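# Close all open drawers without disturbing the cabinets

## Task

Push every drawer that is open until it is completely closed. The cabinets must stay roughly where they began, and nothing may be toppled. The task fails if the robot tips over or finishes leaning.

## Robot and tools

ROBOT. A Dexmate Vega on three wheels: two steered, driven front wheels and a free rear caster. Its torso has three links (thigh, shank, chest) that fold in a Z shape, driven by torso_hip_rad, torso_knee_rad and torso_waist_rad. The chest's forward lean equals knee - hip - waist. It has two 7-joint arms, each with a two-finger gripper, and a head with three joints. The cameras are head_camera, left_wrist_camera and right_wrist_camera. At the start it is in the stand posture (hip 0.469, knee 1.617, waist 1.048), with a footprint 0.70 m long and 0.63 m wide. Its front edge sits 0.35 m ahead of the base origin. Other presets are stand_high 0.78, 1.57, 0.44; lean_20 0.52, 1.05, 0.18; lean_45 0.52, 1.05, -0.26; low_lean_45 0, 0, -0.79. Fold the arms before going to low_lean_45. The fold for the left arm, in key order, is 1, 0.5, -0.6, -2.5, 0, -0.9, 0. For the right arm it is -1, -0.5, 0.6, -2.5, 0, 0.9, 0.

FRAMES. All positions are in metres. The base frame sits on the floor at the point the robot turns about, 0.185 m behind the front axle. x points forward, y to the left, z up. chest, left_hand and right_hand are reported in this frame. A hand point lies between the fingers, 0.033 m short of the closed tips. The fingers run along its z axis and close along its y axis. The wrist camera is on the back of the hand (-x). base_odometry uses the odometry frame, which is the base frame as it stood at the scene start. It counts wheel turns only, so slipping shows up as travel.

move. This performs one action and returns the state, plus images from the cameras you list. An action contains "base", "joints" or both, optionally with "speeds" or "min_time_s". Alternatively it contains "target", optionally with "min_time_s". A call with no action just reports the state and the images.
- base: an object with exactly one key. Each is an offset from where the base is now, not a place to go to. translate_m runs -2 to 2 m, with forward positive. strafe_m runs -2 to 2 m, with left positive; heading may drift about 0.02 rad. rotate_rad runs -3.2 to 3.2 rad, with counter-clockwise (left) positive. The wheels take up to 1.1 s to steer before a move in a new direction.
- joints: an object of absolute angles in rad, keyed by joint name. Examples: torso_hip_rad 0 to 1.57, torso_knee_rad 0 to 3.141, torso_waist_rad -1.57 to 1.57, left_shoulder_pitch_rad -3.041 to 3.041 (positive lowers the arm), right_shoulder_pitch_rad (negative lowers it). left_elbow_rad runs -3.041 to 0.214. Wrist pitch is ±1.366; for the left, positive tips the hand down, and for the right, negative does. Grippers run 0 (closed) to 0.785, the angle of each finger. Head: head_pan_rad ±2.792, head_tilt_rad ±1.483, head_camera_tilt_rad -1.483 to 1.378, with positive tipping the view down. Torso joints named in one action finish together.
- target: an absolute pose for one hand in the base frame. side is "left" or "right". x, y and z are in m, from -3 to 3. pitch_deg runs -30 to 95, where 90 means fingers down and 0 means level. heading_deg: 0 means fingers forward, positive is counter-clockwise. roll_deg is optional and defaults to 0. Heading and roll run -360 to 360. line_only true rejects anything except a straight-line path. The pose is checked against the robot only, not the furniture. A straight path of at most 45 cm is used where possible; otherwise the arm follows an arc that can swing wide. A long move may stop "short (part of ...)"; send the same target again.
- speeds: top speeds for this action only. translate_m 0.04 to 0.5 m/s (default 0.3), strafe_m 0.04 to 0.3, rotate_rad 0.1 to 0.6 rad/s.
- min_time_s: 0.1 to 8 s, the shortest time any arm or head motion may take.
- cameras: a list of names, or ["all"] or [].

wait: seconds 0 to 10. Nothing new is commanded. zoom_image: camera plus region [x0, y0, x1, y1] in pixels from the top-left, at most 504 by 504, taken from that camera's newest image. read_manual: returns licence text only. finished_scene: scene is the current scene's number. It cannot be undone, and the drawers must stay shut afterwards with no help from the robot.

RESULTS. The "move" line reads done, or otherwise the worst status. base_status, joint_status and left_hand_status/right_hand_status can read as follows. done: the base counts by wheel turns, within 0.005 m, 0.015 m or 0.015 rad. off_target: resting away from the goal and possibly still pushing. contact_stop: an arm motor pushed near full torque for about 0.6 s, and that whole group (torso, left arm or right arm) halts and holds. time_out. not_followed: the collision check held the command back; look for "joint command not followed" or "pose unreachable" and a cause line. refused: nothing moved. reached: within 10 mm and 2 degrees. short: gives the remaining error. unfinished. Also reported are turned_by_wheels and turned_by_imu (rad since the last result) and base_tilt in degrees (forward and right, with about 2 degrees of error). Joint torques are listed per arm joint, motor temperatures per arm, and on_its_own shows motion you did not command. If a move or wait is refused or cut off by a stop, the later calls in that reply are not run.

CAUTIONS. The base does not stop when it meets furniture; it stalls or spins. After a straight drive or strafe, an IMU turn above 0.03 rad or a time_out means it touched something. Drive into or push things no faster than the default speed. Keep speeds low when the chest is leaning and an arm is out, because the robot can tip, and a fall is permanent. Never let the arms strike or squeeze each other, fingers included. Contact torque at the limits (142 N m shoulder, 76 N m upper arm roll and elbow, 23.7 N m forearm and wrist) causes a 10 s torque fault. Motors warn at 65 °C and cut out at 80 °C, so move an arm off whatever stopped it rather than leaving it pressing. Avoid slamming drawers, knocking items over or dropping anything. Leaving the head pan free needs head_tilt_rad at or below 0 and head_camera_tilt_rad between -1.1 and 0.9. The scene keeps running while you think, and the robot holds its last command.

Each tool is called as name(argument=value, ...), one argument or row to a line, values as JSON.

## Session

move(
  cameras=["all"],
)

Scene clock: 0.00 s.
Joint torques (N m): no reading
Motor temperatures (°C): left_arm=[27 30 30 30 34 38 35] | right_arm=[29 28 29 31 34 34 35]
base_odometry: x=+0.000 y=+0.000 heading=+0.000
turned_by_wheels: +0.000
turned_by_imu: +0.000
base_tilt: forward=+0.7 right=-0.1
base_status: not commanded
joint_positions: torso_hip_rad=+0.469 torso_knee_rad=+1.617 torso_waist_rad=+1.048 left_shoulder_pitch_rad=+2.210 left_shoulder_yaw_rad=-0.006 left_upper_arm_roll_rad=+0.013 left_elbow_rad=-1.094 left_forearm_roll_rad=-0.007 left_wrist_pitch_rad=-0.507 left_wrist_yaw_rad=+0.008 left_gripper_rad=+0.005 right_shoulder_pitch_rad=-2.215 right_shoulder_yaw_rad=+0.000 right_upper_arm_roll_rad=+0.002 right_elbow_rad=-1.113 right_forearm_roll_rad=-0.019 right_wrist_pitch_rad=+0.494 right_wrist_yaw_rad=-0.004 right_gripper_rad=+0.005 head_pan_rad=+0.000 head_tilt_rad=+0.000 head_camera_tilt_rad=+0.000
joint_status: not commanded
chest: x=-0.0111 y=+0.0000 z=+1.4155 quat_wxyz=(+0.999, +0.000, +0.050, +0.000) (m; base frame)
left_hand: x=+0.1668 y=+0.2219 z=+0.6241 quat_wxyz=(+0.418, -0.005, +0.908, -0.003) pitch_deg=+40.6 heading_deg=-0.1 roll_deg=-0.8 back=up (m; base frame)
right_hand: x=+0.1687 y=-0.2287 z=+0.6257 quat_wxyz=(+0.418, -0.008, +0.908, -0.002) pitch_deg=+40.6 heading_deg=+0.2 roll_deg=-0.8 back=up (m; base frame)
pictures: head_camera, left_wrist_camera, right_wrist_camera
Images, in order (width x height): head_camera 896x560, left_wrist_camera 672x420, right_wrist_camera 672x420.

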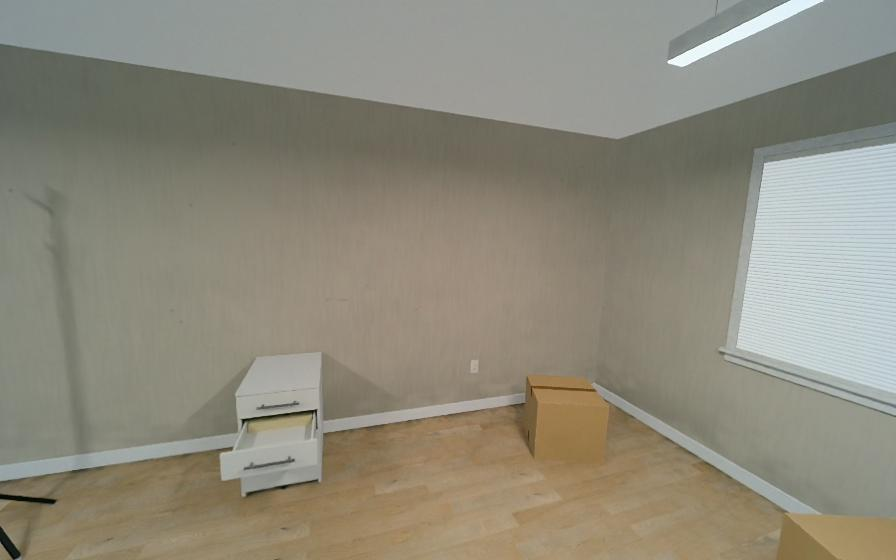

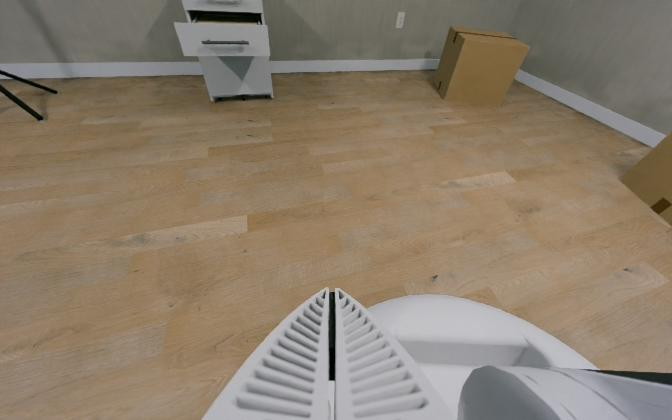

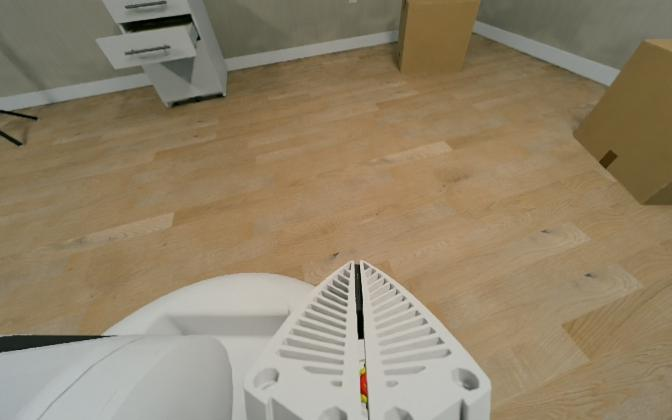

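move(
  joints={"head_pan_rad": 1.3, "head_camera_tilt_rad": 0.2},
  cameras=["head_camera"],
)

move(
  joints={"head_pan_rad": 2.6, "head_camera_tilt_rad": 0.2},
  cameras=["head_camera"],
)

move(
  joints={"head_pan_rad": -1.3, "head_camera_tilt_rad": 0.2},
  cameras=["head_camera"],
)

move(
  joints={"head_pan_rad": -2.6, "head_camera_tilt_rad": 0.2},
  cameras=["head_camera"],
)

move(
  joints={"head_pan_rad": 0.0, "head_camera_tilt_rad": 0.3},
  cameras=["head_camera"],
)

Scene clock: 12.97 s.
Joint torques (N m): left_arm=[7.7 -1.45 1.58 -5.37 0.27 -1.21 -0.07] | right_arm=[-4.66 0.94 -0.68 -3.87 0 1.8 0.03]
move: done
base_odometry: x=+0.000 y=+0.000 heading=+0.000
turned_by_wheels: +0.000
turned_by_imu: +0.001
base_tilt: forward=+0.6 right=-0.1
base_status: not commanded
joint_positions: torso_hip_rad=+0.469 torso_knee_rad=+1.617 torso_waist_rad=+1.048 left_shoulder_pitch_rad=+2.210 left_shoulder_yaw_rad=-0.006 left_upper_arm_roll_rad=+0.013 left_elbow_rad=-1.094 left_forearm_roll_rad=-0.007 left_wrist_pitch_rad=-0.507 left_wrist_yaw_rad=+0.008 left_gripper_rad=+0.005 right_shoulder_pitch_rad=-2.215 right_shoulder_yaw_rad=+0.000 right_upper_arm_roll_rad=+0.002 right_elbow_rad=-1.113 right_forearm_roll_rad=-0.019 right_wrist_pitch_rad=+0.494 right_wrist_yaw_rad=-0.004 right_gripper_rad=+0.005 head_pan_rad=+1.300 head_tilt_rad=+0.000 head_camera_tilt_rad=+0.200
joint_status: all done
chest: x=-0.0111 y=+0.0000 z=+1.4155 quat_wxyz=(+0.999, +0.000, +0.050, +0.000) (m; base frame)
left_hand: x=+0.1668 y=+0.2219 z=+0.6241 quat_wxyz=(+0.418, -0.005, +0.908, -0.003) pitch_deg=+40.6 heading_deg=-0.1 roll_deg=-0.8 back=up (m; base frame)
right_hand: x=+0.1687 y=-0.2287 z=+0.6257 quat_wxyz=(+0.418, -0.008, +0.908, -0.002) pitch_deg=+40.6 heading_deg=+0.2 roll_deg=-0.8 back=up (m; base frame)
pictures: head_camera
Images, in order (width x height): head_camera 896x560.

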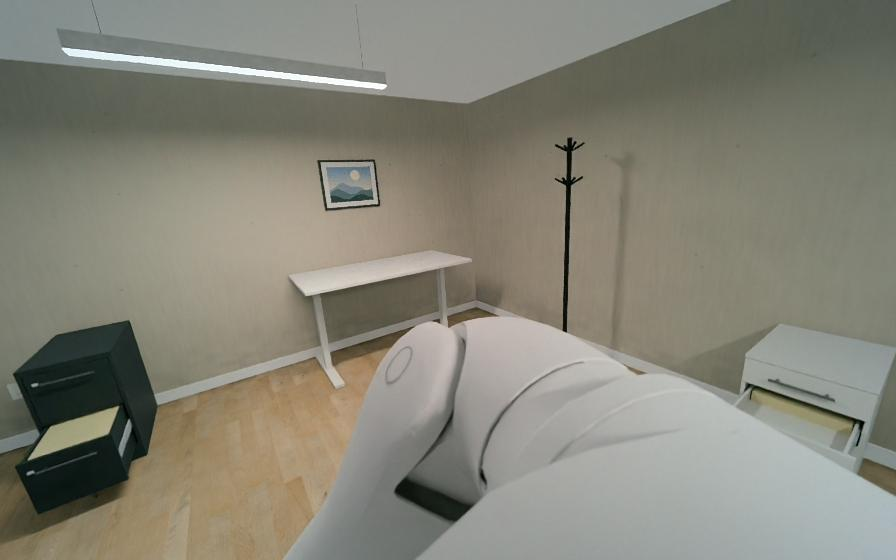

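Scene clock: 14.50 s.
Joint torques (N m): left_arm=[7.11 -2.3 -0.92 -5.38 -0.16 -1.77 -0.29] | right_arm=[-2.47 0.38 -0.41 -4.28 -0.03 1.7 0.06]
move: done
base_odometry: x=+0.000 y=+0.000 heading=+0.000
turned_by_wheels: +0.000
turned_by_imu: +0.000
base_tilt: forward=+0.7 right=-0.1
base_status: not commanded
joint_positions: torso_hip_rad=+0.469 torso_knee_rad=+1.617 torso_waist_rad=+1.048 left_shoulder_pitch_rad=+2.210 left_shoulder_yaw_rad=-0.006 left_upper_arm_roll_rad=+0.013 left_elbow_rad=-1.094 left_forearm_roll_rad=-0.007 left_wrist_pitch_rad=-0.507 left_wrist_yaw_rad=+0.008 left_gripper_rad=+0.005 right_shoulder_pitch_rad=-2.215 right_shoulder_yaw_rad=+0.000 right_upper_arm_roll_rad=+0.002 right_elbow_rad=-1.113 right_forearm_roll_rad=-0.019 right_wrist_pitch_rad=+0.494 right_wrist_yaw_rad=-0.004 right_gripper_rad=+0.005 head_pan_rad=+2.600 head_tilt_rad=+0.000 head_camera_tilt_rad=+0.200
joint_status: all done
chest: x=-0.0111 y=+0.0000 z=+1.4155 quat_wxyz=(+0.999, +0.000, +0.050, +0.000) (m; base frame)
left_hand: x=+0.1668 y=+0.2219 z=+0.6241 quat_wxyz=(+0.418, -0.005, +0.908, -0.003) pitch_deg=+40.6 heading_deg=-0.1 roll_deg=-0.8 back=up (m; base frame)
right_hand: x=+0.1687 y=-0.2287 z=+0.6257 quat_wxyz=(+0.418, -0.008, +0.908, -0.002) pitch_deg=+40.6 heading_deg=+0.2 roll_deg=-0.8 back=up (m; base frame)
pictures: head_camera
Images, in order (width x height): head_camera 896x560.

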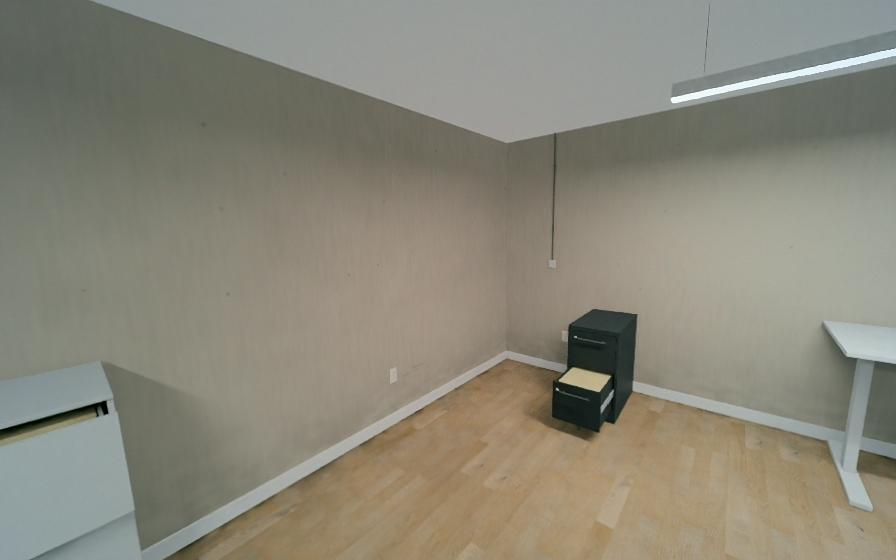

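Scene clock: 17.77 s.
Joint torques (N m): left_arm=[7.21 0.44 0.64 -3.26 -0.47 -1.55 -0.31] | right_arm=[-3.13 -0.18 -0.7 -3.7 -0.06 2.07 0.16]
move: done
base_odometry: x=+0.000 y=+0.000 heading=+0.000
turned_by_wheels: +0.000
turned_by_imu: +0.001
base_tilt: forward=+0.7 right=-0.1
base_status: not commanded
joint_positions: torso_hip_rad=+0.469 torso_knee_rad=+1.617 torso_waist_rad=+1.048 left_shoulder_pitch_rad=+2.210 left_shoulder_yaw_rad=-0.006 left_upper_arm_roll_rad=+0.013 left_elbow_rad=-1.094 left_forearm_roll_rad=-0.007 left_wrist_pitch_rad=-0.507 left_wrist_yaw_rad=+0.008 left_gripper_rad=+0.005 right_shoulder_pitch_rad=-2.215 right_shoulder_yaw_rad=+0.000 right_upper_arm_roll_rad=+0.002 right_elbow_rad=-1.113 right_forearm_roll_rad=-0.019 right_wrist_pitch_rad=+0.494 right_wrist_yaw_rad=-0.004 right_gripper_rad=+0.005 head_pan_rad=-1.300 head_tilt_rad=+0.000 head_camera_tilt_rad=+0.200
joint_status: all done
chest: x=-0.0111 y=+0.0000 z=+1.4155 quat_wxyz=(+0.999, +0.000, +0.050, +0.000) (m; base frame)
left_hand: x=+0.1668 y=+0.2219 z=+0.6241 quat_wxyz=(+0.418, -0.005, +0.908, -0.003) pitch_deg=+40.6 heading_deg=-0.1 roll_deg=-0.8 back=up (m; base frame)
right_hand: x=+0.1687 y=-0.2287 z=+0.6257 quat_wxyz=(+0.418, -0.008, +0.908, -0.002) pitch_deg=+40.6 heading_deg=+0.2 roll_deg=-0.8 back=up (m; base frame)
pictures: head_camera
Images, in order (width x height): head_camera 896x560.

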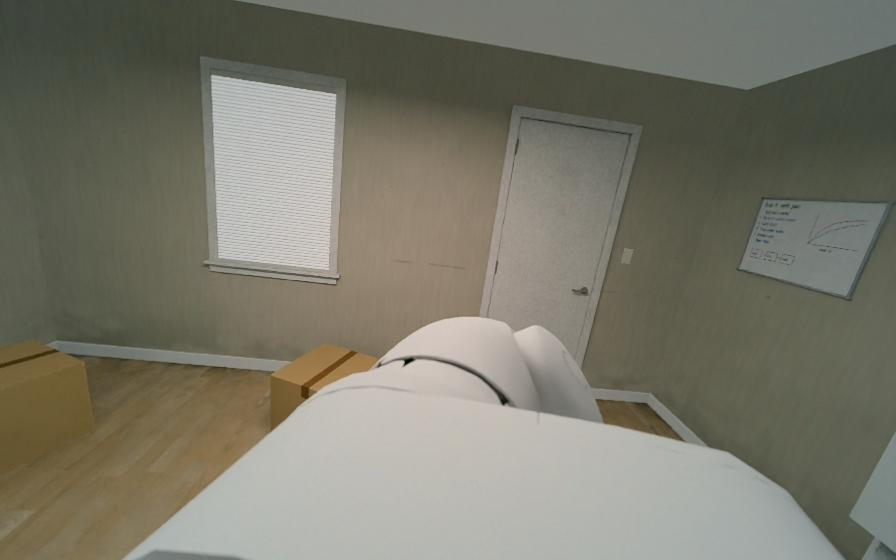

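Scene clock: 19.30 s.
Joint torques (N m): left_arm=[6.04 -1.12 2.38 -4.92 0.01 -0.89 -0.24] | right_arm=[-3.86 1.09 -0.93 -4.3 -0.07 1.86 -0.02]
move: done
base_odometry: x=+0.000 y=+0.000 heading=+0.000
turned_by_wheels: +0.000
turned_by_imu: +0.000
base_tilt: forward=+0.6 right=-0.1
base_status: not commanded
joint_positions: torso_hip_rad=+0.469 torso_knee_rad=+1.617 torso_waist_rad=+1.048 left_shoulder_pitch_rad=+2.210 left_shoulder_yaw_rad=-0.006 left_upper_arm_roll_rad=+0.013 left_elbow_rad=-1.094 left_forearm_roll_rad=-0.007 left_wrist_pitch_rad=-0.507 left_wrist_yaw_rad=+0.008 left_gripper_rad=+0.005 right_shoulder_pitch_rad=-2.215 right_shoulder_yaw_rad=+0.000 right_upper_arm_roll_rad=+0.002 right_elbow_rad=-1.113 right_forearm_roll_rad=-0.019 right_wrist_pitch_rad=+0.494 right_wrist_yaw_rad=-0.004 right_gripper_rad=+0.005 head_pan_rad=-2.600 head_tilt_rad=+0.000 head_camera_tilt_rad=+0.200
joint_status: all done
chest: x=-0.0111 y=+0.0000 z=+1.4155 quat_wxyz=(+0.999, +0.000, +0.050, +0.000) (m; base frame)
left_hand: x=+0.1668 y=+0.2219 z=+0.6241 quat_wxyz=(+0.418, -0.005, +0.908, -0.003) pitch_deg=+40.6 heading_deg=-0.1 roll_deg=-0.8 back=up (m; base frame)
right_hand: x=+0.1687 y=-0.2287 z=+0.6257 quat_wxyz=(+0.418, -0.008, +0.908, -0.002) pitch_deg=+40.6 heading_deg=+0.2 roll_deg=-0.8 back=up (m; base frame)
pictures: head_camera
Images, in order (width x height): head_camera 896x560.

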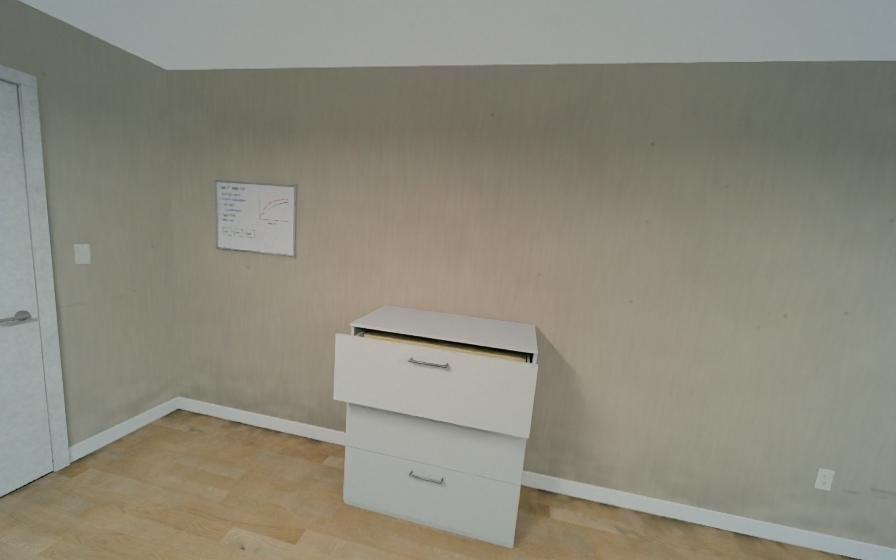

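Scene clock: 21.70 s.
Joint torques (N m): left_arm=[6 -2.83 -1.33 -3.39 -0.3 -0.94 0.27] | right_arm=[-3.4 1.43 -0.63 -4.5 0.06 1.79 0.04]
move: done
base_odometry: x=+0.000 y=+0.000 heading=+0.000
turned_by_wheels: +0.000
turned_by_imu: +0.000
base_tilt: forward=+0.6 right=-0.1
base_status: not commanded
joint_positions: torso_hip_rad=+0.469 torso_knee_rad=+1.617 torso_waist_rad=+1.048 left_shoulder_pitch_rad=+2.210 left_shoulder_yaw_rad=-0.006 left_upper_arm_roll_rad=+0.013 left_elbow_rad=-1.094 left_forearm_roll_rad=-0.007 left_wrist_pitch_rad=-0.507 left_wrist_yaw_rad=+0.008 left_gripper_rad=+0.005 right_shoulder_pitch_rad=-2.215 right_shoulder_yaw_rad=+0.000 right_upper_arm_roll_rad=+0.002 right_elbow_rad=-1.113 right_forearm_roll_rad=-0.019 right_wrist_pitch_rad=+0.494 right_wrist_yaw_rad=-0.004 right_gripper_rad=+0.005 head_pan_rad=+0.000 head_tilt_rad=+0.000 head_camera_tilt_rad=+0.300
joint_status: all done
chest: x=-0.0111 y=+0.0000 z=+1.4155 quat_wxyz=(+0.999, +0.000, +0.050, +0.000) (m; base frame)
left_hand: x=+0.1668 y=+0.2219 z=+0.6241 quat_wxyz=(+0.418, -0.005, +0.908, -0.003) pitch_deg=+40.6 heading_deg=-0.1 roll_deg=-0.8 back=up (m; base frame)
right_hand: x=+0.1687 y=-0.2287 z=+0.6257 quat_wxyz=(+0.418, -0.008, +0.908, -0.002) pitch_deg=+40.6 heading_deg=+0.2 roll_deg=-0.8 back=up (m; base frame)
pictures: head_camera
Images, in order (width x height): head_camera 896x560.

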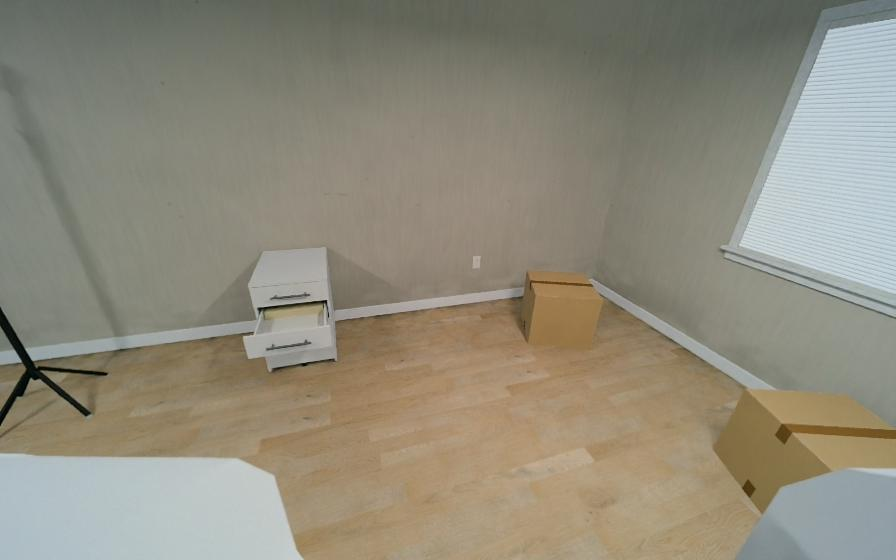

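move(
  base={"rotate_rad": 0.27},
  joints={"torso_hip_rad": 0, "torso_knee_rad": 0, "torso_waist_rad": -0.79, "left_shoulder_pitch_rad": 0.83, "left_shoulder_yaw_rad": 0, "left_upper_arm_roll_rad": 0, "left_elbow_rad": -1.99, "left_forearm_roll_rad": 0, "left_wrist_pitch_rad": 0.73, "left_wrist_yaw_rad": 0, "right_shoulder_pitch_rad": -0.83, "right_shoulder_yaw_rad": 0, "right_upper_arm_roll_rad": 0, "right_elbow_rad": -1.99, "right_forearm_roll_rad": 0, "right_wrist_pitch_rad": -0.73, "right_wrist_yaw_rad": 0, "head_camera_tilt_rad": -0.5},
  cameras=["all"],
)

Scene clock: 175.30 s.
Joint torques (N m): left_arm=[-12.98 0.31 -2.54 -13.21 0.38 -1.57 -0.21] | right_arm=[15.95 2.55 -4.57 -13.05 0.33 1.03 0.26]
move: done
base_odometry: x=+0.000 y=+0.000 heading=+0.270
turned_by_wheels: +0.270
turned_by_imu: +0.266
base_tilt: forward=+0.6 right=+0.0
base_status: done
joint_positions: torso_hip_rad=+0.000 torso_knee_rad=+0.000 torso_waist_rad=-0.790 left_shoulder_pitch_rad=+0.830 left_shoulder_yaw_rad=+0.000 left_upper_arm_roll_rad=+0.000 left_elbow_rad=-1.990 left_forearm_roll_rad=+0.000 left_wrist_pitch_rad=+0.730 left_wrist_yaw_rad=+0.000 left_gripper_rad=+0.005 right_shoulder_pitch_rad=-0.831 right_shoulder_yaw_rad=+0.000 right_upper_arm_roll_rad=+0.000 right_elbow_rad=-1.989 right_forearm_roll_rad=+0.000 right_wrist_pitch_rad=-0.730 right_wrist_yaw_rad=+0.000 right_gripper_rad=+0.005 head_pan_rad=+0.000 head_tilt_rad=+0.000 head_camera_tilt_rad=-0.500
joint_status: all done
chest: x=+0.0286 y=+0.0000 z=+0.8380 quat_wxyz=(+0.923, +0.000, +0.385, +0.000) (m; base frame)
left_hand: x=+0.6976 y=+0.2291 z=+0.4435 quat_wxyz=(+0.569, +0.000, +0.823, +0.000) pitch_deg=+20.7 heading_deg=+0.0 roll_deg=+0.0 back=up (m; base frame)
right_hand: x=+0.6975 y=-0.2297 z=+0.4432 quat_wxyz=(+0.569, +0.000, +0.823, +0.000) pitch_deg=+20.7 heading_deg=+0.0 roll_deg=+0.0 back=up (m; base frame)
pictures: head_camera, left_wrist_camera, right_wrist_camera
Images, in order (width x height): head_camera 896x560, left_wrist_camera 672x420, right_wrist_camera 672x420.

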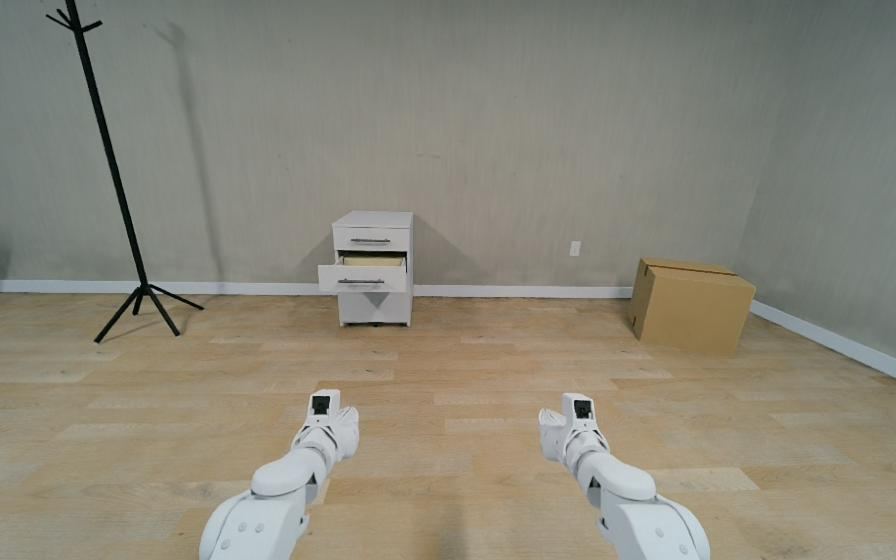

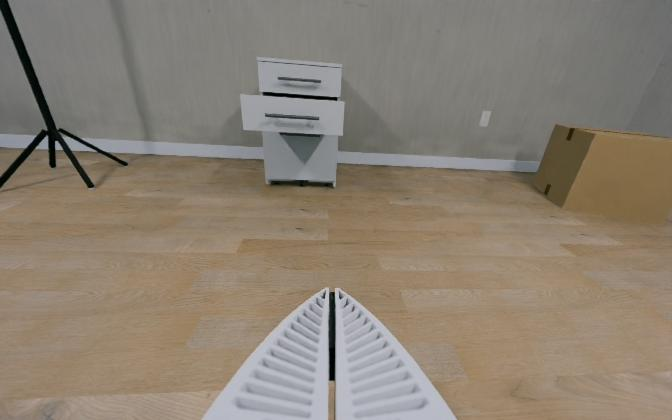

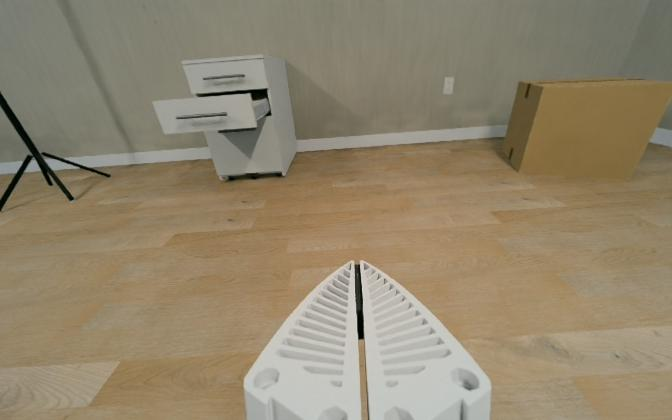

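move(
  base={"strafe_m": 0.29},
  cameras=[],
)

move(
  base={"translate_m": 0.9},
  cameras=["head_camera", "left_wrist_camera"],
)

Scene clock: 204.33 s.
Joint torques (N m): left_arm=[-12.52 2.37 -1.36 -14.03 -0.07 -3.18 -0.42] | right_arm=[16.29 0.29 -4.17 -12.64 0.32 1.84 0.23]
move: done
base_odometry: x=-0.079 y=+0.278 heading=+0.274
turned_by_wheels: +0.004
turned_by_imu: +0.003
base_tilt: forward=+0.5 right=-0.1
base_status: done
joint_positions: torso_hip_rad=+0.000 torso_knee_rad=+0.000 torso_waist_rad=-0.790 left_shoulder_pitch_rad=+0.830 left_shoulder_yaw_rad=+0.000 left_upper_arm_roll_rad=+0.000 left_elbow_rad=-1.990 left_forearm_roll_rad=+0.000 left_wrist_pitch_rad=+0.730 left_wrist_yaw_rad=+0.000 left_gripper_rad=+0.005 right_shoulder_pitch_rad=-0.830 right_shoulder_yaw_rad=+0.000 right_upper_arm_roll_rad=+0.000 right_elbow_rad=-1.990 right_forearm_roll_rad=+0.000 right_wrist_pitch_rad=-0.730 right_wrist_yaw_rad=+0.000 right_gripper_rad=+0.005 head_pan_rad=+0.000 head_tilt_rad=+0.000 head_camera_tilt_rad=-0.500
joint_status: not commanded
chest: x=+0.0286 y=+0.0000 z=+0.8380 quat_wxyz=(+0.923, +0.000, +0.385, +0.000) (m; base frame)
left_hand: x=+0.6976 y=+0.2292 z=+0.4436 quat_wxyz=(+0.569, +0.000, +0.823, +0.000) pitch_deg=+20.7 heading_deg=+0.0 roll_deg=+0.0 back=up (m; base frame)
right_hand: x=+0.6976 y=-0.2297 z=+0.4434 quat_wxyz=(+0.569, +0.000, +0.823, +0.000) pitch_deg=+20.7 heading_deg=+0.0 roll_deg=+0.0 back=up (m; base frame)
pictures: none
No camera images: "cameras" was empty.

Scene clock: 209.33 s.
Joint torques (N m): left_arm=[-12.25 0.46 -1.49 -15.3 -0.03 -4.35 0.04] | right_arm=[15.77 1.46 -3.93 -11.8 0.28 2.17 0.31]
move: done
base_odometry: x=+0.787 y=+0.524 heading=+0.274
turned_by_wheels: +0.000
turned_by_imu: +0.000
base_tilt: forward=+0.7 right=-0.1
base_status: done
joint_positions: torso_hip_rad=+0.000 torso_knee_rad=+0.000 torso_waist_rad=-0.790 left_shoulder_pitch_rad=+0.830 left_shoulder_yaw_rad=+0.000 left_upper_arm_roll_rad=+0.000 left_elbow_rad=-1.990 left_forearm_roll_rad=+0.000 left_wrist_pitch_rad=+0.731 left_wrist_yaw_rad=+0.000 left_gripper_rad=+0.005 right_shoulder_pitch_rad=-0.830 right_shoulder_yaw_rad=+0.000 right_upper_arm_roll_rad=+0.000 right_elbow_rad=-1.990 right_forearm_roll_rad=+0.000 right_wrist_pitch_rad=-0.730 right_wrist_yaw_rad=+0.000 right_gripper_rad=+0.005 head_pan_rad=+0.000 head_tilt_rad=+0.000 head_camera_tilt_rad=-0.500
joint_status: not commanded
chest: x=+0.0286 y=+0.0000 z=+0.8380 quat_wxyz=(+0.923, +0.000, +0.385, +0.000) (m; base frame)
left_hand: x=+0.6976 y=+0.2292 z=+0.4433 quat_wxyz=(+0.569, +0.000, +0.823, +0.000) pitch_deg=+20.7 heading_deg=+0.0 roll_deg=+0.0 back=up (m; base frame)
right_hand: x=+0.6976 y=-0.2297 z=+0.4433 quat_wxyz=(+0.569, +0.000, +0.823, +0.000) pitch_deg=+20.7 heading_deg=+0.0 roll_deg=+0.0 back=up (m; base frame)
pictures: head_camera, left_wrist_camera
Images, in order (width x height): head_camera 896x560, left_wrist_camera 672x420.

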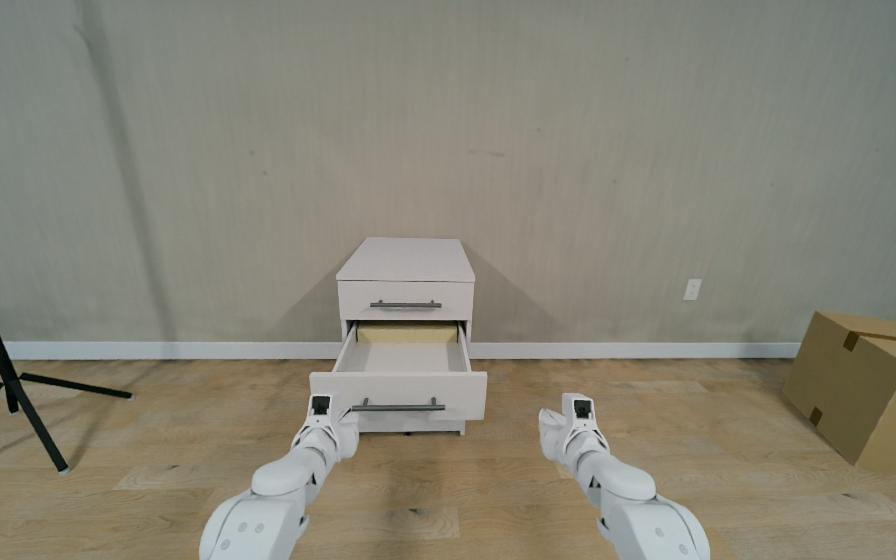

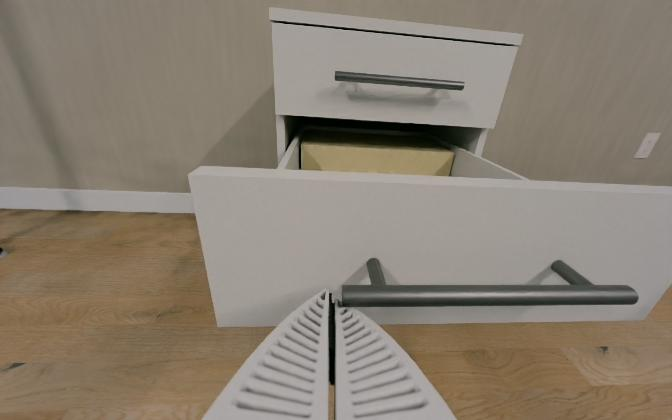

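zoom_image(
  camera="head_camera",
  region=[280, 220, 504, 460],
)

Scaled by 2.100 from the camera's 896x560 image, which has a finer 960x600 frame.

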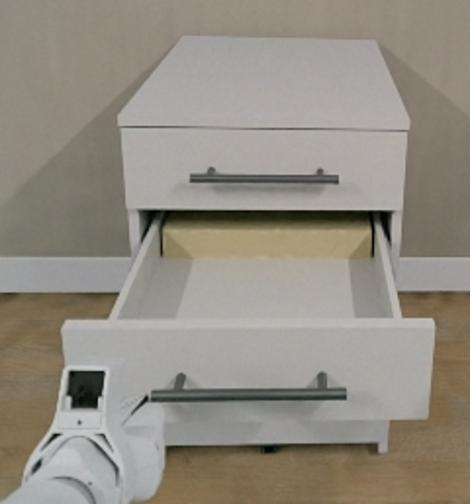

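move(
  target={"side": "left", "x": 0.68, "y": 0.15, "z": 0.457, "pitch_deg": 20, "heading_deg": 0},
  cameras=["head_camera", "left_wrist_camera"],
)

Scene clock: 269.87 s.
Joint torques (N m): left_arm=[-12.23 -8.84 17.09 -23.09 -1.06 -6.18 -4.14] | right_arm=[15.78 1.55 -3.76 -13.32 0.31 1.89 0.31]
move: done
base_odometry: x=+0.787 y=+0.524 heading=+0.274
turned_by_wheels: +0.000
turned_by_imu: +0.001
base_tilt: forward=+0.6 right=+0.0
base_status: not commanded
joint_positions: torso_hip_rad=+0.000 torso_knee_rad=+0.000 torso_waist_rad=-0.790 left_shoulder_pitch_rad=+0.872 left_shoulder_yaw_rad=-0.096 left_upper_arm_roll_rad=+0.157 left_elbow_rad=-2.047 left_forearm_roll_rad=+0.072 left_wrist_pitch_rad=+0.747 left_wrist_yaw_rad=+0.130 left_gripper_rad=+0.005 right_shoulder_pitch_rad=-0.830 right_shoulder_yaw_rad=+0.000 right_upper_arm_roll_rad=+0.000 right_elbow_rad=-1.990 right_forearm_roll_rad=+0.000 right_wrist_pitch_rad=-0.730 right_wrist_yaw_rad=+0.000 right_gripper_rad=+0.005 head_pan_rad=+0.000 head_tilt_rad=+0.000 head_camera_tilt_rad=-0.500
joint_status: not commanded
chest: x=+0.0287 y=+0.0000 z=+0.8380 quat_wxyz=(+0.923, +0.000, +0.385, +0.000) (m; base frame)
left_hand: x=+0.6805 y=+0.1539 z=+0.4550 quat_wxyz=(+0.572, +0.000, +0.820, +0.001) pitch_deg=+20.2 heading_deg=+0.1 roll_deg=+0.1 back=up (m; base frame)
left_hand_status: reached (straight line, planned for 0.8 s): 4 mm and 0.2 deg off.
right_hand: x=+0.6976 y=-0.2297 z=+0.4432 quat_wxyz=(+0.569, +0.000, +0.823, +0.000) pitch_deg=+20.7 heading_deg=+0.0 roll_deg=+0.0 back=up (m; base frame)
pictures: head_camera, left_wrist_camera
Images, in order (width x height): head_camera 896x560, left_wrist_camera 672x420.

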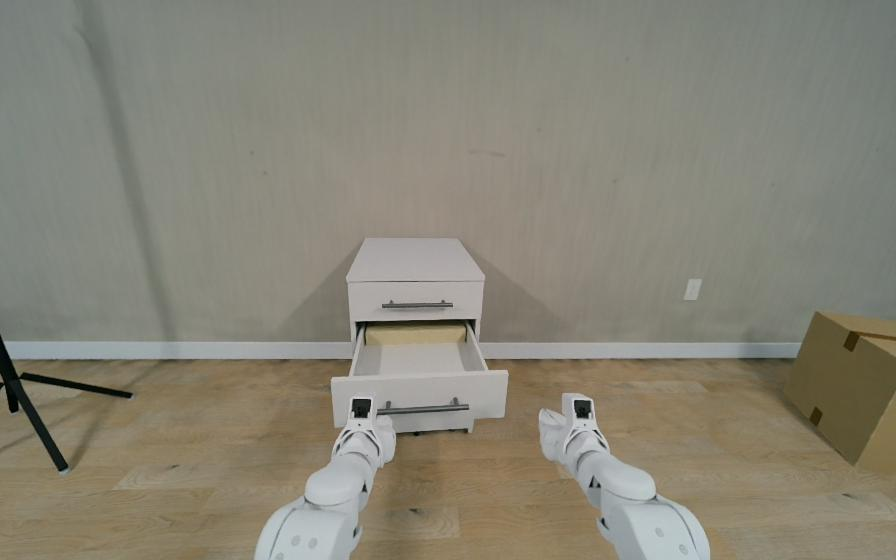

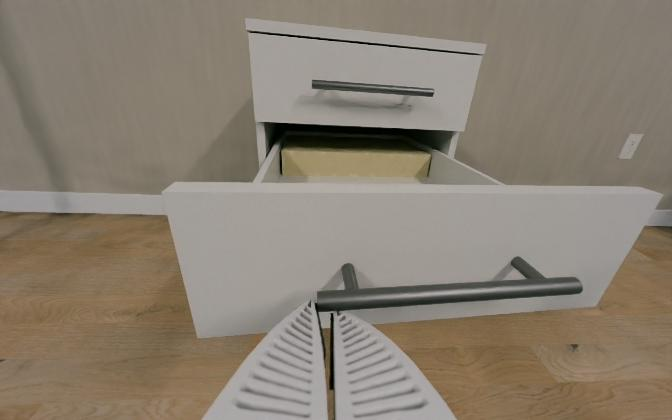

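move(
  target={"side": "left", "x": 0.66, "y": 0.22, "z": 0.457, "pitch_deg": 20, "heading_deg": 0},
  cameras=["head_camera", "left_wrist_camera"],
)

zoom_image(
  camera="left_wrist_camera",
  region=[150, 0, 650, 400],
)

zoom_image(
  camera="head_camera",
  region=[280, 220, 520, 460],
)

Scene clock: 292.77 s.
Joint torques (N m): left_arm=[-2.19 0.69 -2.36 -13.04 0.13 -1.65 -0.61] | right_arm=[15.1 1.98 -3.94 -12.68 0.3 2.1 0.13]
move: done
base_odometry: x=+0.787 y=+0.524 heading=+0.274
turned_by_wheels: +0.000
turned_by_imu: +0.001
base_tilt: forward=+0.7 right=+0.0
base_status: not commanded
joint_positions: torso_hip_rad=+0.000 torso_knee_rad=+0.000 torso_waist_rad=-0.790 left_shoulder_pitch_rad=+0.939 left_shoulder_yaw_rad=-0.015 left_upper_arm_roll_rad=+0.027 left_elbow_rad=-2.145 left_forearm_roll_rad=+0.013 left_wrist_pitch_rad=+0.765 left_wrist_yaw_rad=+0.020 left_gripper_rad=+0.005 right_shoulder_pitch_rad=-0.830 right_shoulder_yaw_rad=+0.000 right_upper_arm_roll_rad=+0.000 right_elbow_rad=-1.990 right_forearm_roll_rad=+0.000 right_wrist_pitch_rad=-0.730 right_wrist_yaw_rad=+0.000 right_gripper_rad=+0.005 head_pan_rad=+0.000 head_tilt_rad=+0.000 head_camera_tilt_rad=-0.500
joint_status: not commanded
chest: x=+0.0287 y=+0.0000 z=+0.8380 quat_wxyz=(+0.923, +0.000, +0.385, +0.000) (m; base frame)
left_hand: x=+0.6609 y=+0.2173 z=+0.4565 quat_wxyz=(+0.573, +0.000, +0.819, +0.000) pitch_deg=+20.0 heading_deg=+0.0 roll_deg=+0.0 back=up (m; base frame)
left_hand_status: reached (straight line, planned for 0.8 s): 3 mm and 0.0 deg off.
right_hand: x=+0.6976 y=-0.2297 z=+0.4432 quat_wxyz=(+0.569, +0.000, +0.823, +0.000) pitch_deg=+20.7 heading_deg=+0.0 roll_deg=+0.0 back=up (m; base frame)
pictures: head_camera, left_wrist_camera
Images, in order (width x height): head_camera 896x560, left_wrist_camera 672x420.

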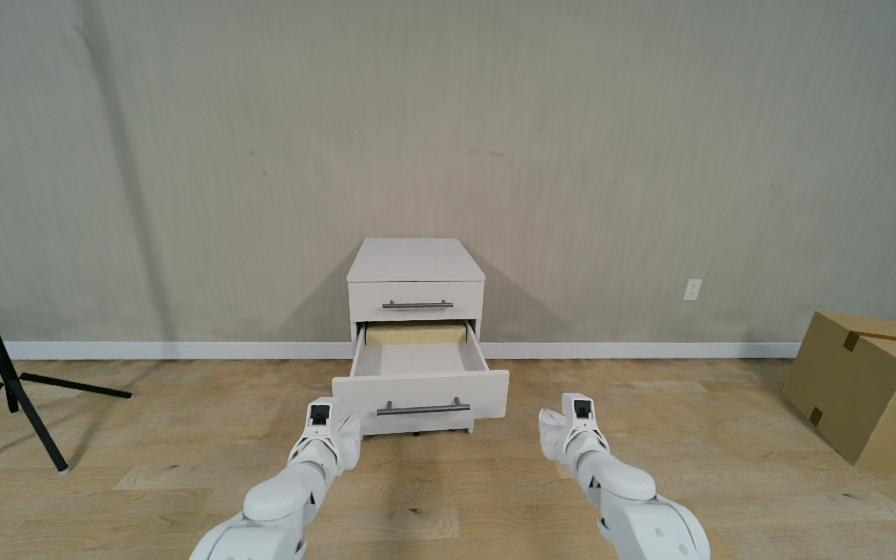

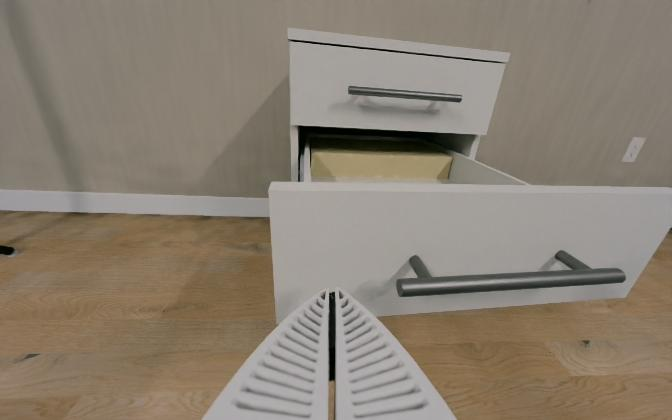

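Scaled by 1.008 from the camera's 672x420 image, which has a finer 960x600 frame.

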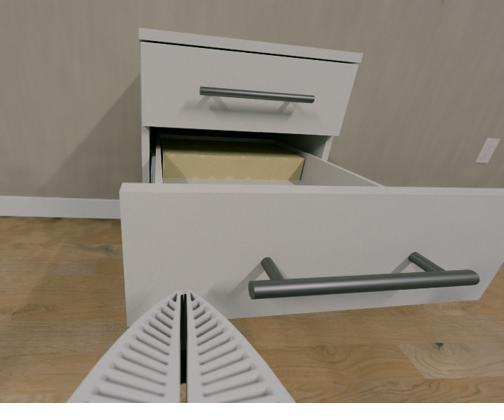

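Scaled by 2.100 from the camera's 896x560 image, which has a finer 960x600 frame.

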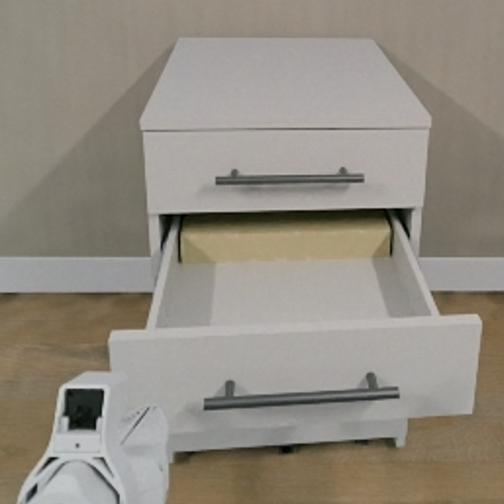

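move(
  target={"side": "left", "x": 0.58, "y": 0.10, "z": 0.483, "pitch_deg": 20, "heading_deg": 0},
  cameras=["head_camera", "left_wrist_camera"],
)

Scene clock: 319.23 s.
Joint torques (N m): left_arm=[-3.03 -4.22 7.17 -14.39 0.75 -2.06 0.31] | right_arm=[15.17 1.75 -4.16 -13.03 0.28 2.24 0.34]
move: done
base_odometry: x=+0.787 y=+0.524 heading=+0.274
turned_by_wheels: +0.000
turned_by_imu: +0.001
base_tilt: forward=+0.6 right=-0.1
base_status: not commanded
joint_positions: torso_hip_rad=+0.000 torso_knee_rad=+0.000 torso_waist_rad=-0.790 left_shoulder_pitch_rad=+1.138 left_shoulder_yaw_rad=-0.114 left_upper_arm_roll_rad=+0.363 left_elbow_rad=-2.355 left_forearm_roll_rad=+0.161 left_wrist_pitch_rad=+0.812 left_wrist_yaw_rad=+0.247 left_gripper_rad=+0.005 right_shoulder_pitch_rad=-0.830 right_shoulder_yaw_rad=+0.000 right_upper_arm_roll_rad=+0.000 right_elbow_rad=-1.990 right_forearm_roll_rad=+0.000 right_wrist_pitch_rad=-0.730 right_wrist_yaw_rad=+0.000 right_gripper_rad=+0.005 head_pan_rad=+0.000 head_tilt_rad=+0.000 head_camera_tilt_rad=-0.500
joint_status: not commanded
chest: x=+0.0287 y=+0.0000 z=+0.8380 quat_wxyz=(+0.923, +0.000, +0.385, +0.000) (m; base frame)
left_hand: x=+0.5814 y=+0.1017 z=+0.4821 quat_wxyz=(+0.573, +0.000, +0.819, +0.000) pitch_deg=+20.0 heading_deg=+0.0 roll_deg=+0.0 back=up (m; base frame)
left_hand_status: reached (straight line, planned for 1.4 s): 2 mm and 0.1 deg off.
right_hand: x=+0.6976 y=-0.2297 z=+0.4432 quat_wxyz=(+0.569, +0.000, +0.823, +0.000) pitch_deg=+20.7 heading_deg=+0.0 roll_deg=+0.0 back=up (m; base frame)
pictures: head_camera, left_wrist_camera
Images, in order (width x height): head_camera 896x560, left_wrist_camera 672x420.

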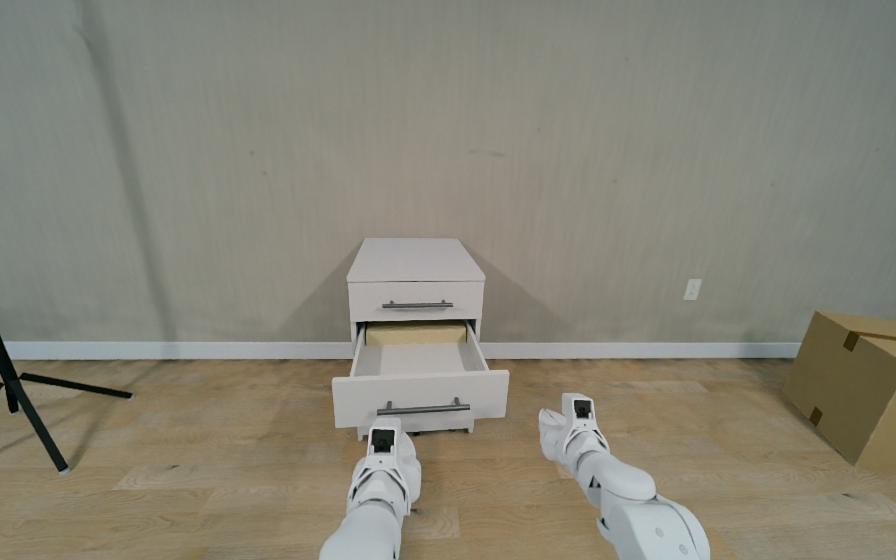

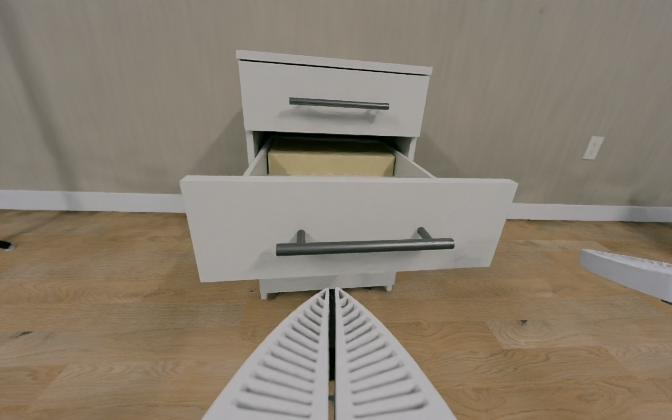

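move(
  base={"translate_m": 0.40},
  speeds={"translate_m": 0.15},
  cameras=["head_camera", "left_wrist_camera"],
)

zoom_image(
  camera="head_camera",
  region=[250, 200, 650, 500],
)

Scene clock: 330.97 s.
Joint torques (N m): left_arm=[-7.03 -9.28 3.92 -12.49 -0.09 -2.77 -0.32] | right_arm=[15.91 1.9 -3.99 -12.45 0.18 2.01 0.22]
move: done
base_odometry: x=+1.172 y=+0.634 heading=+0.274
turned_by_wheels: +0.000
turned_by_imu: +0.000
base_tilt: forward=+0.6 right=-0.1
base_status: done
joint_positions: torso_hip_rad=+0.000 torso_knee_rad=+0.000 torso_waist_rad=-0.790 left_shoulder_pitch_rad=+1.141 left_shoulder_yaw_rad=-0.116 left_upper_arm_roll_rad=+0.369 left_elbow_rad=-2.358 left_forearm_roll_rad=+0.163 left_wrist_pitch_rad=+0.812 left_wrist_yaw_rad=+0.251 left_gripper_rad=+0.005 right_shoulder_pitch_rad=-0.830 right_shoulder_yaw_rad=+0.000 right_upper_arm_roll_rad=+0.000 right_elbow_rad=-1.990 right_forearm_roll_rad=+0.000 right_wrist_pitch_rad=-0.730 right_wrist_yaw_rad=+0.000 right_gripper_rad=+0.005 head_pan_rad=+0.000 head_tilt_rad=+0.000 head_camera_tilt_rad=-0.500
joint_status: not commanded
chest: x=+0.0287 y=+0.0000 z=+0.8380 quat_wxyz=(+0.923, +0.000, +0.385, +0.000) (m; base frame)
left_hand: x=+0.5799 y=+0.1001 z=+0.4827 quat_wxyz=(+0.573, +0.000, +0.819, +0.000) pitch_deg=+20.0 heading_deg=+0.0 roll_deg=+0.0 back=up (m; base frame)
right_hand: x=+0.6976 y=-0.2297 z=+0.4433 quat_wxyz=(+0.569, +0.000, +0.823, +0.000) pitch_deg=+20.7 heading_deg=+0.0 roll_deg=+0.0 back=up (m; base frame)
pictures: head_camera, left_wrist_camera
Images, in order (width x height): head_camera 896x560, left_wrist_camera 672x420.

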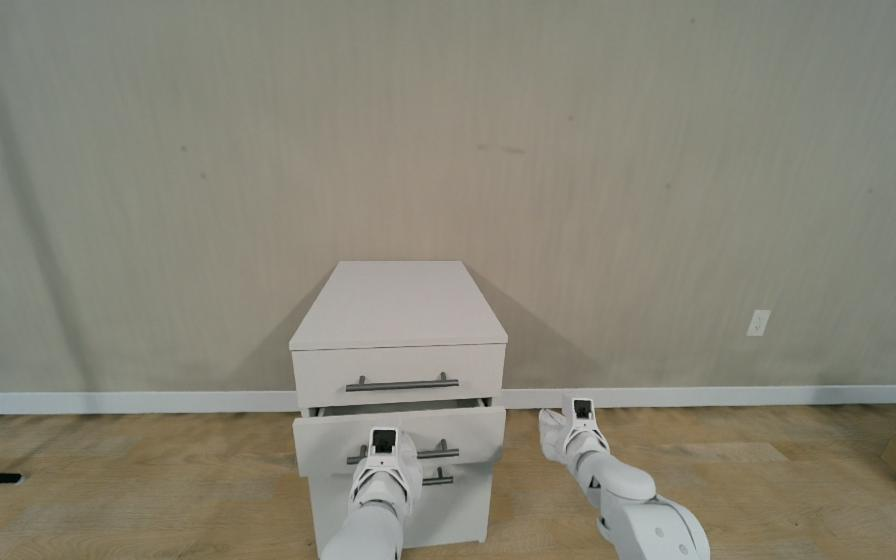

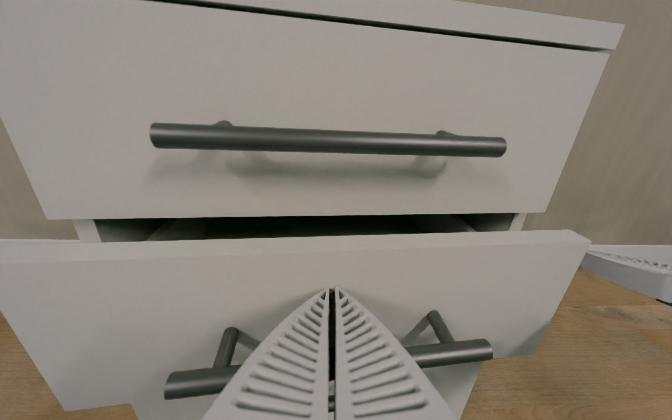

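Scaled by 1.260 from the camera's 896x560 image, which has a finer 960x600 frame.

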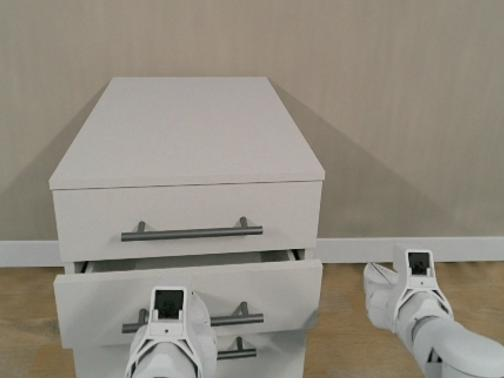

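move(
  base={"translate_m": 0.05},
  speeds={"translate_m": 0.1},
  cameras=["head_camera", "left_wrist_camera"],
)

zoom_image(
  camera="head_camera",
  region=[250, 200, 650, 500],
)

Scene clock: 337.53 s.
Joint torques (N m): left_arm=[-10.97 -6.67 5.43 -10.4 0.19 -3.78 -0.06] | right_arm=[15.59 1.66 -3.79 -12.12 0.24 1.98 0.09]
move: done
base_odometry: x=+1.220 y=+0.647 heading=+0.273
turned_by_wheels: +0.000
turned_by_imu: +0.001
base_tilt: forward=+0.7 right=-0.1
base_status: done
joint_positions: torso_hip_rad=+0.000 torso_knee_rad=+0.000 torso_waist_rad=-0.790 left_shoulder_pitch_rad=+1.141 left_shoulder_yaw_rad=-0.116 left_upper_arm_roll_rad=+0.369 left_elbow_rad=-2.358 left_forearm_roll_rad=+0.163 left_wrist_pitch_rad=+0.813 left_wrist_yaw_rad=+0.251 left_gripper_rad=+0.005 right_shoulder_pitch_rad=-0.830 right_shoulder_yaw_rad=+0.000 right_upper_arm_roll_rad=+0.000 right_elbow_rad=-1.990 right_forearm_roll_rad=+0.000 right_wrist_pitch_rad=-0.730 right_wrist_yaw_rad=+0.000 right_gripper_rad=+0.005 head_pan_rad=+0.000 head_tilt_rad=+0.000 head_camera_tilt_rad=-0.500
joint_status: not commanded
chest: x=+0.0286 y=+0.0000 z=+0.8380 quat_wxyz=(+0.923, +0.000, +0.385, +0.000) (m; base frame)
left_hand: x=+0.5798 y=+0.1000 z=+0.4827 quat_wxyz=(+0.573, +0.000, +0.819, +0.000) pitch_deg=+20.1 heading_deg=+0.0 roll_deg=+0.0 back=up (m; base frame)
right_hand: x=+0.6976 y=-0.2297 z=+0.4433 quat_wxyz=(+0.569, +0.000, +0.823, +0.000) pitch_deg=+20.7 heading_deg=+0.0 roll_deg=+0.0 back=up (m; base frame)
pictures: head_camera, left_wrist_camera
Images, in order (width x height): head_camera 896x560, left_wrist_camera 672x420.

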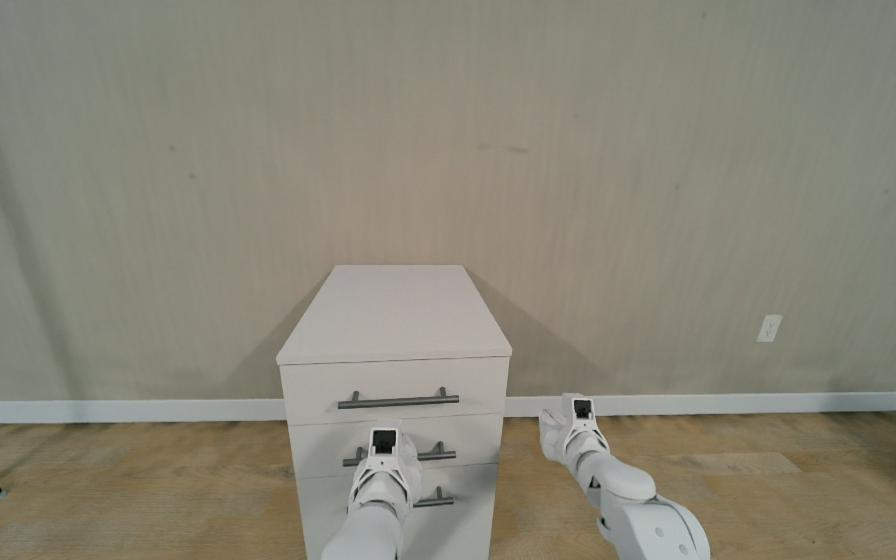

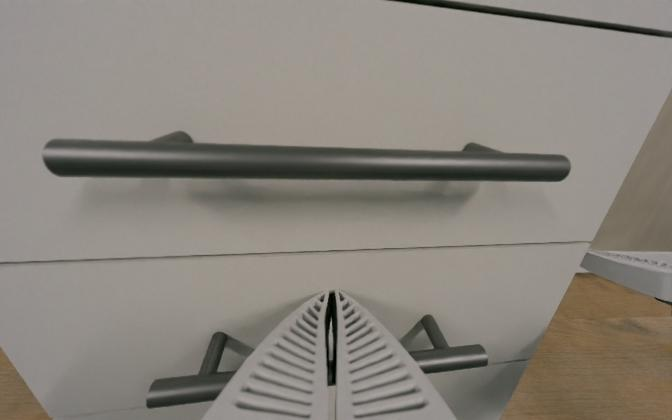

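Scaled by 1.260 from the camera's 896x560 image, which has a finer 960x600 frame.

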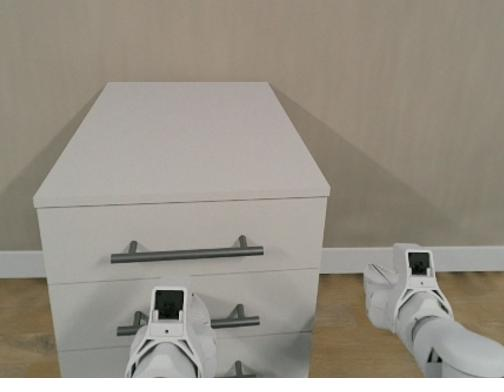

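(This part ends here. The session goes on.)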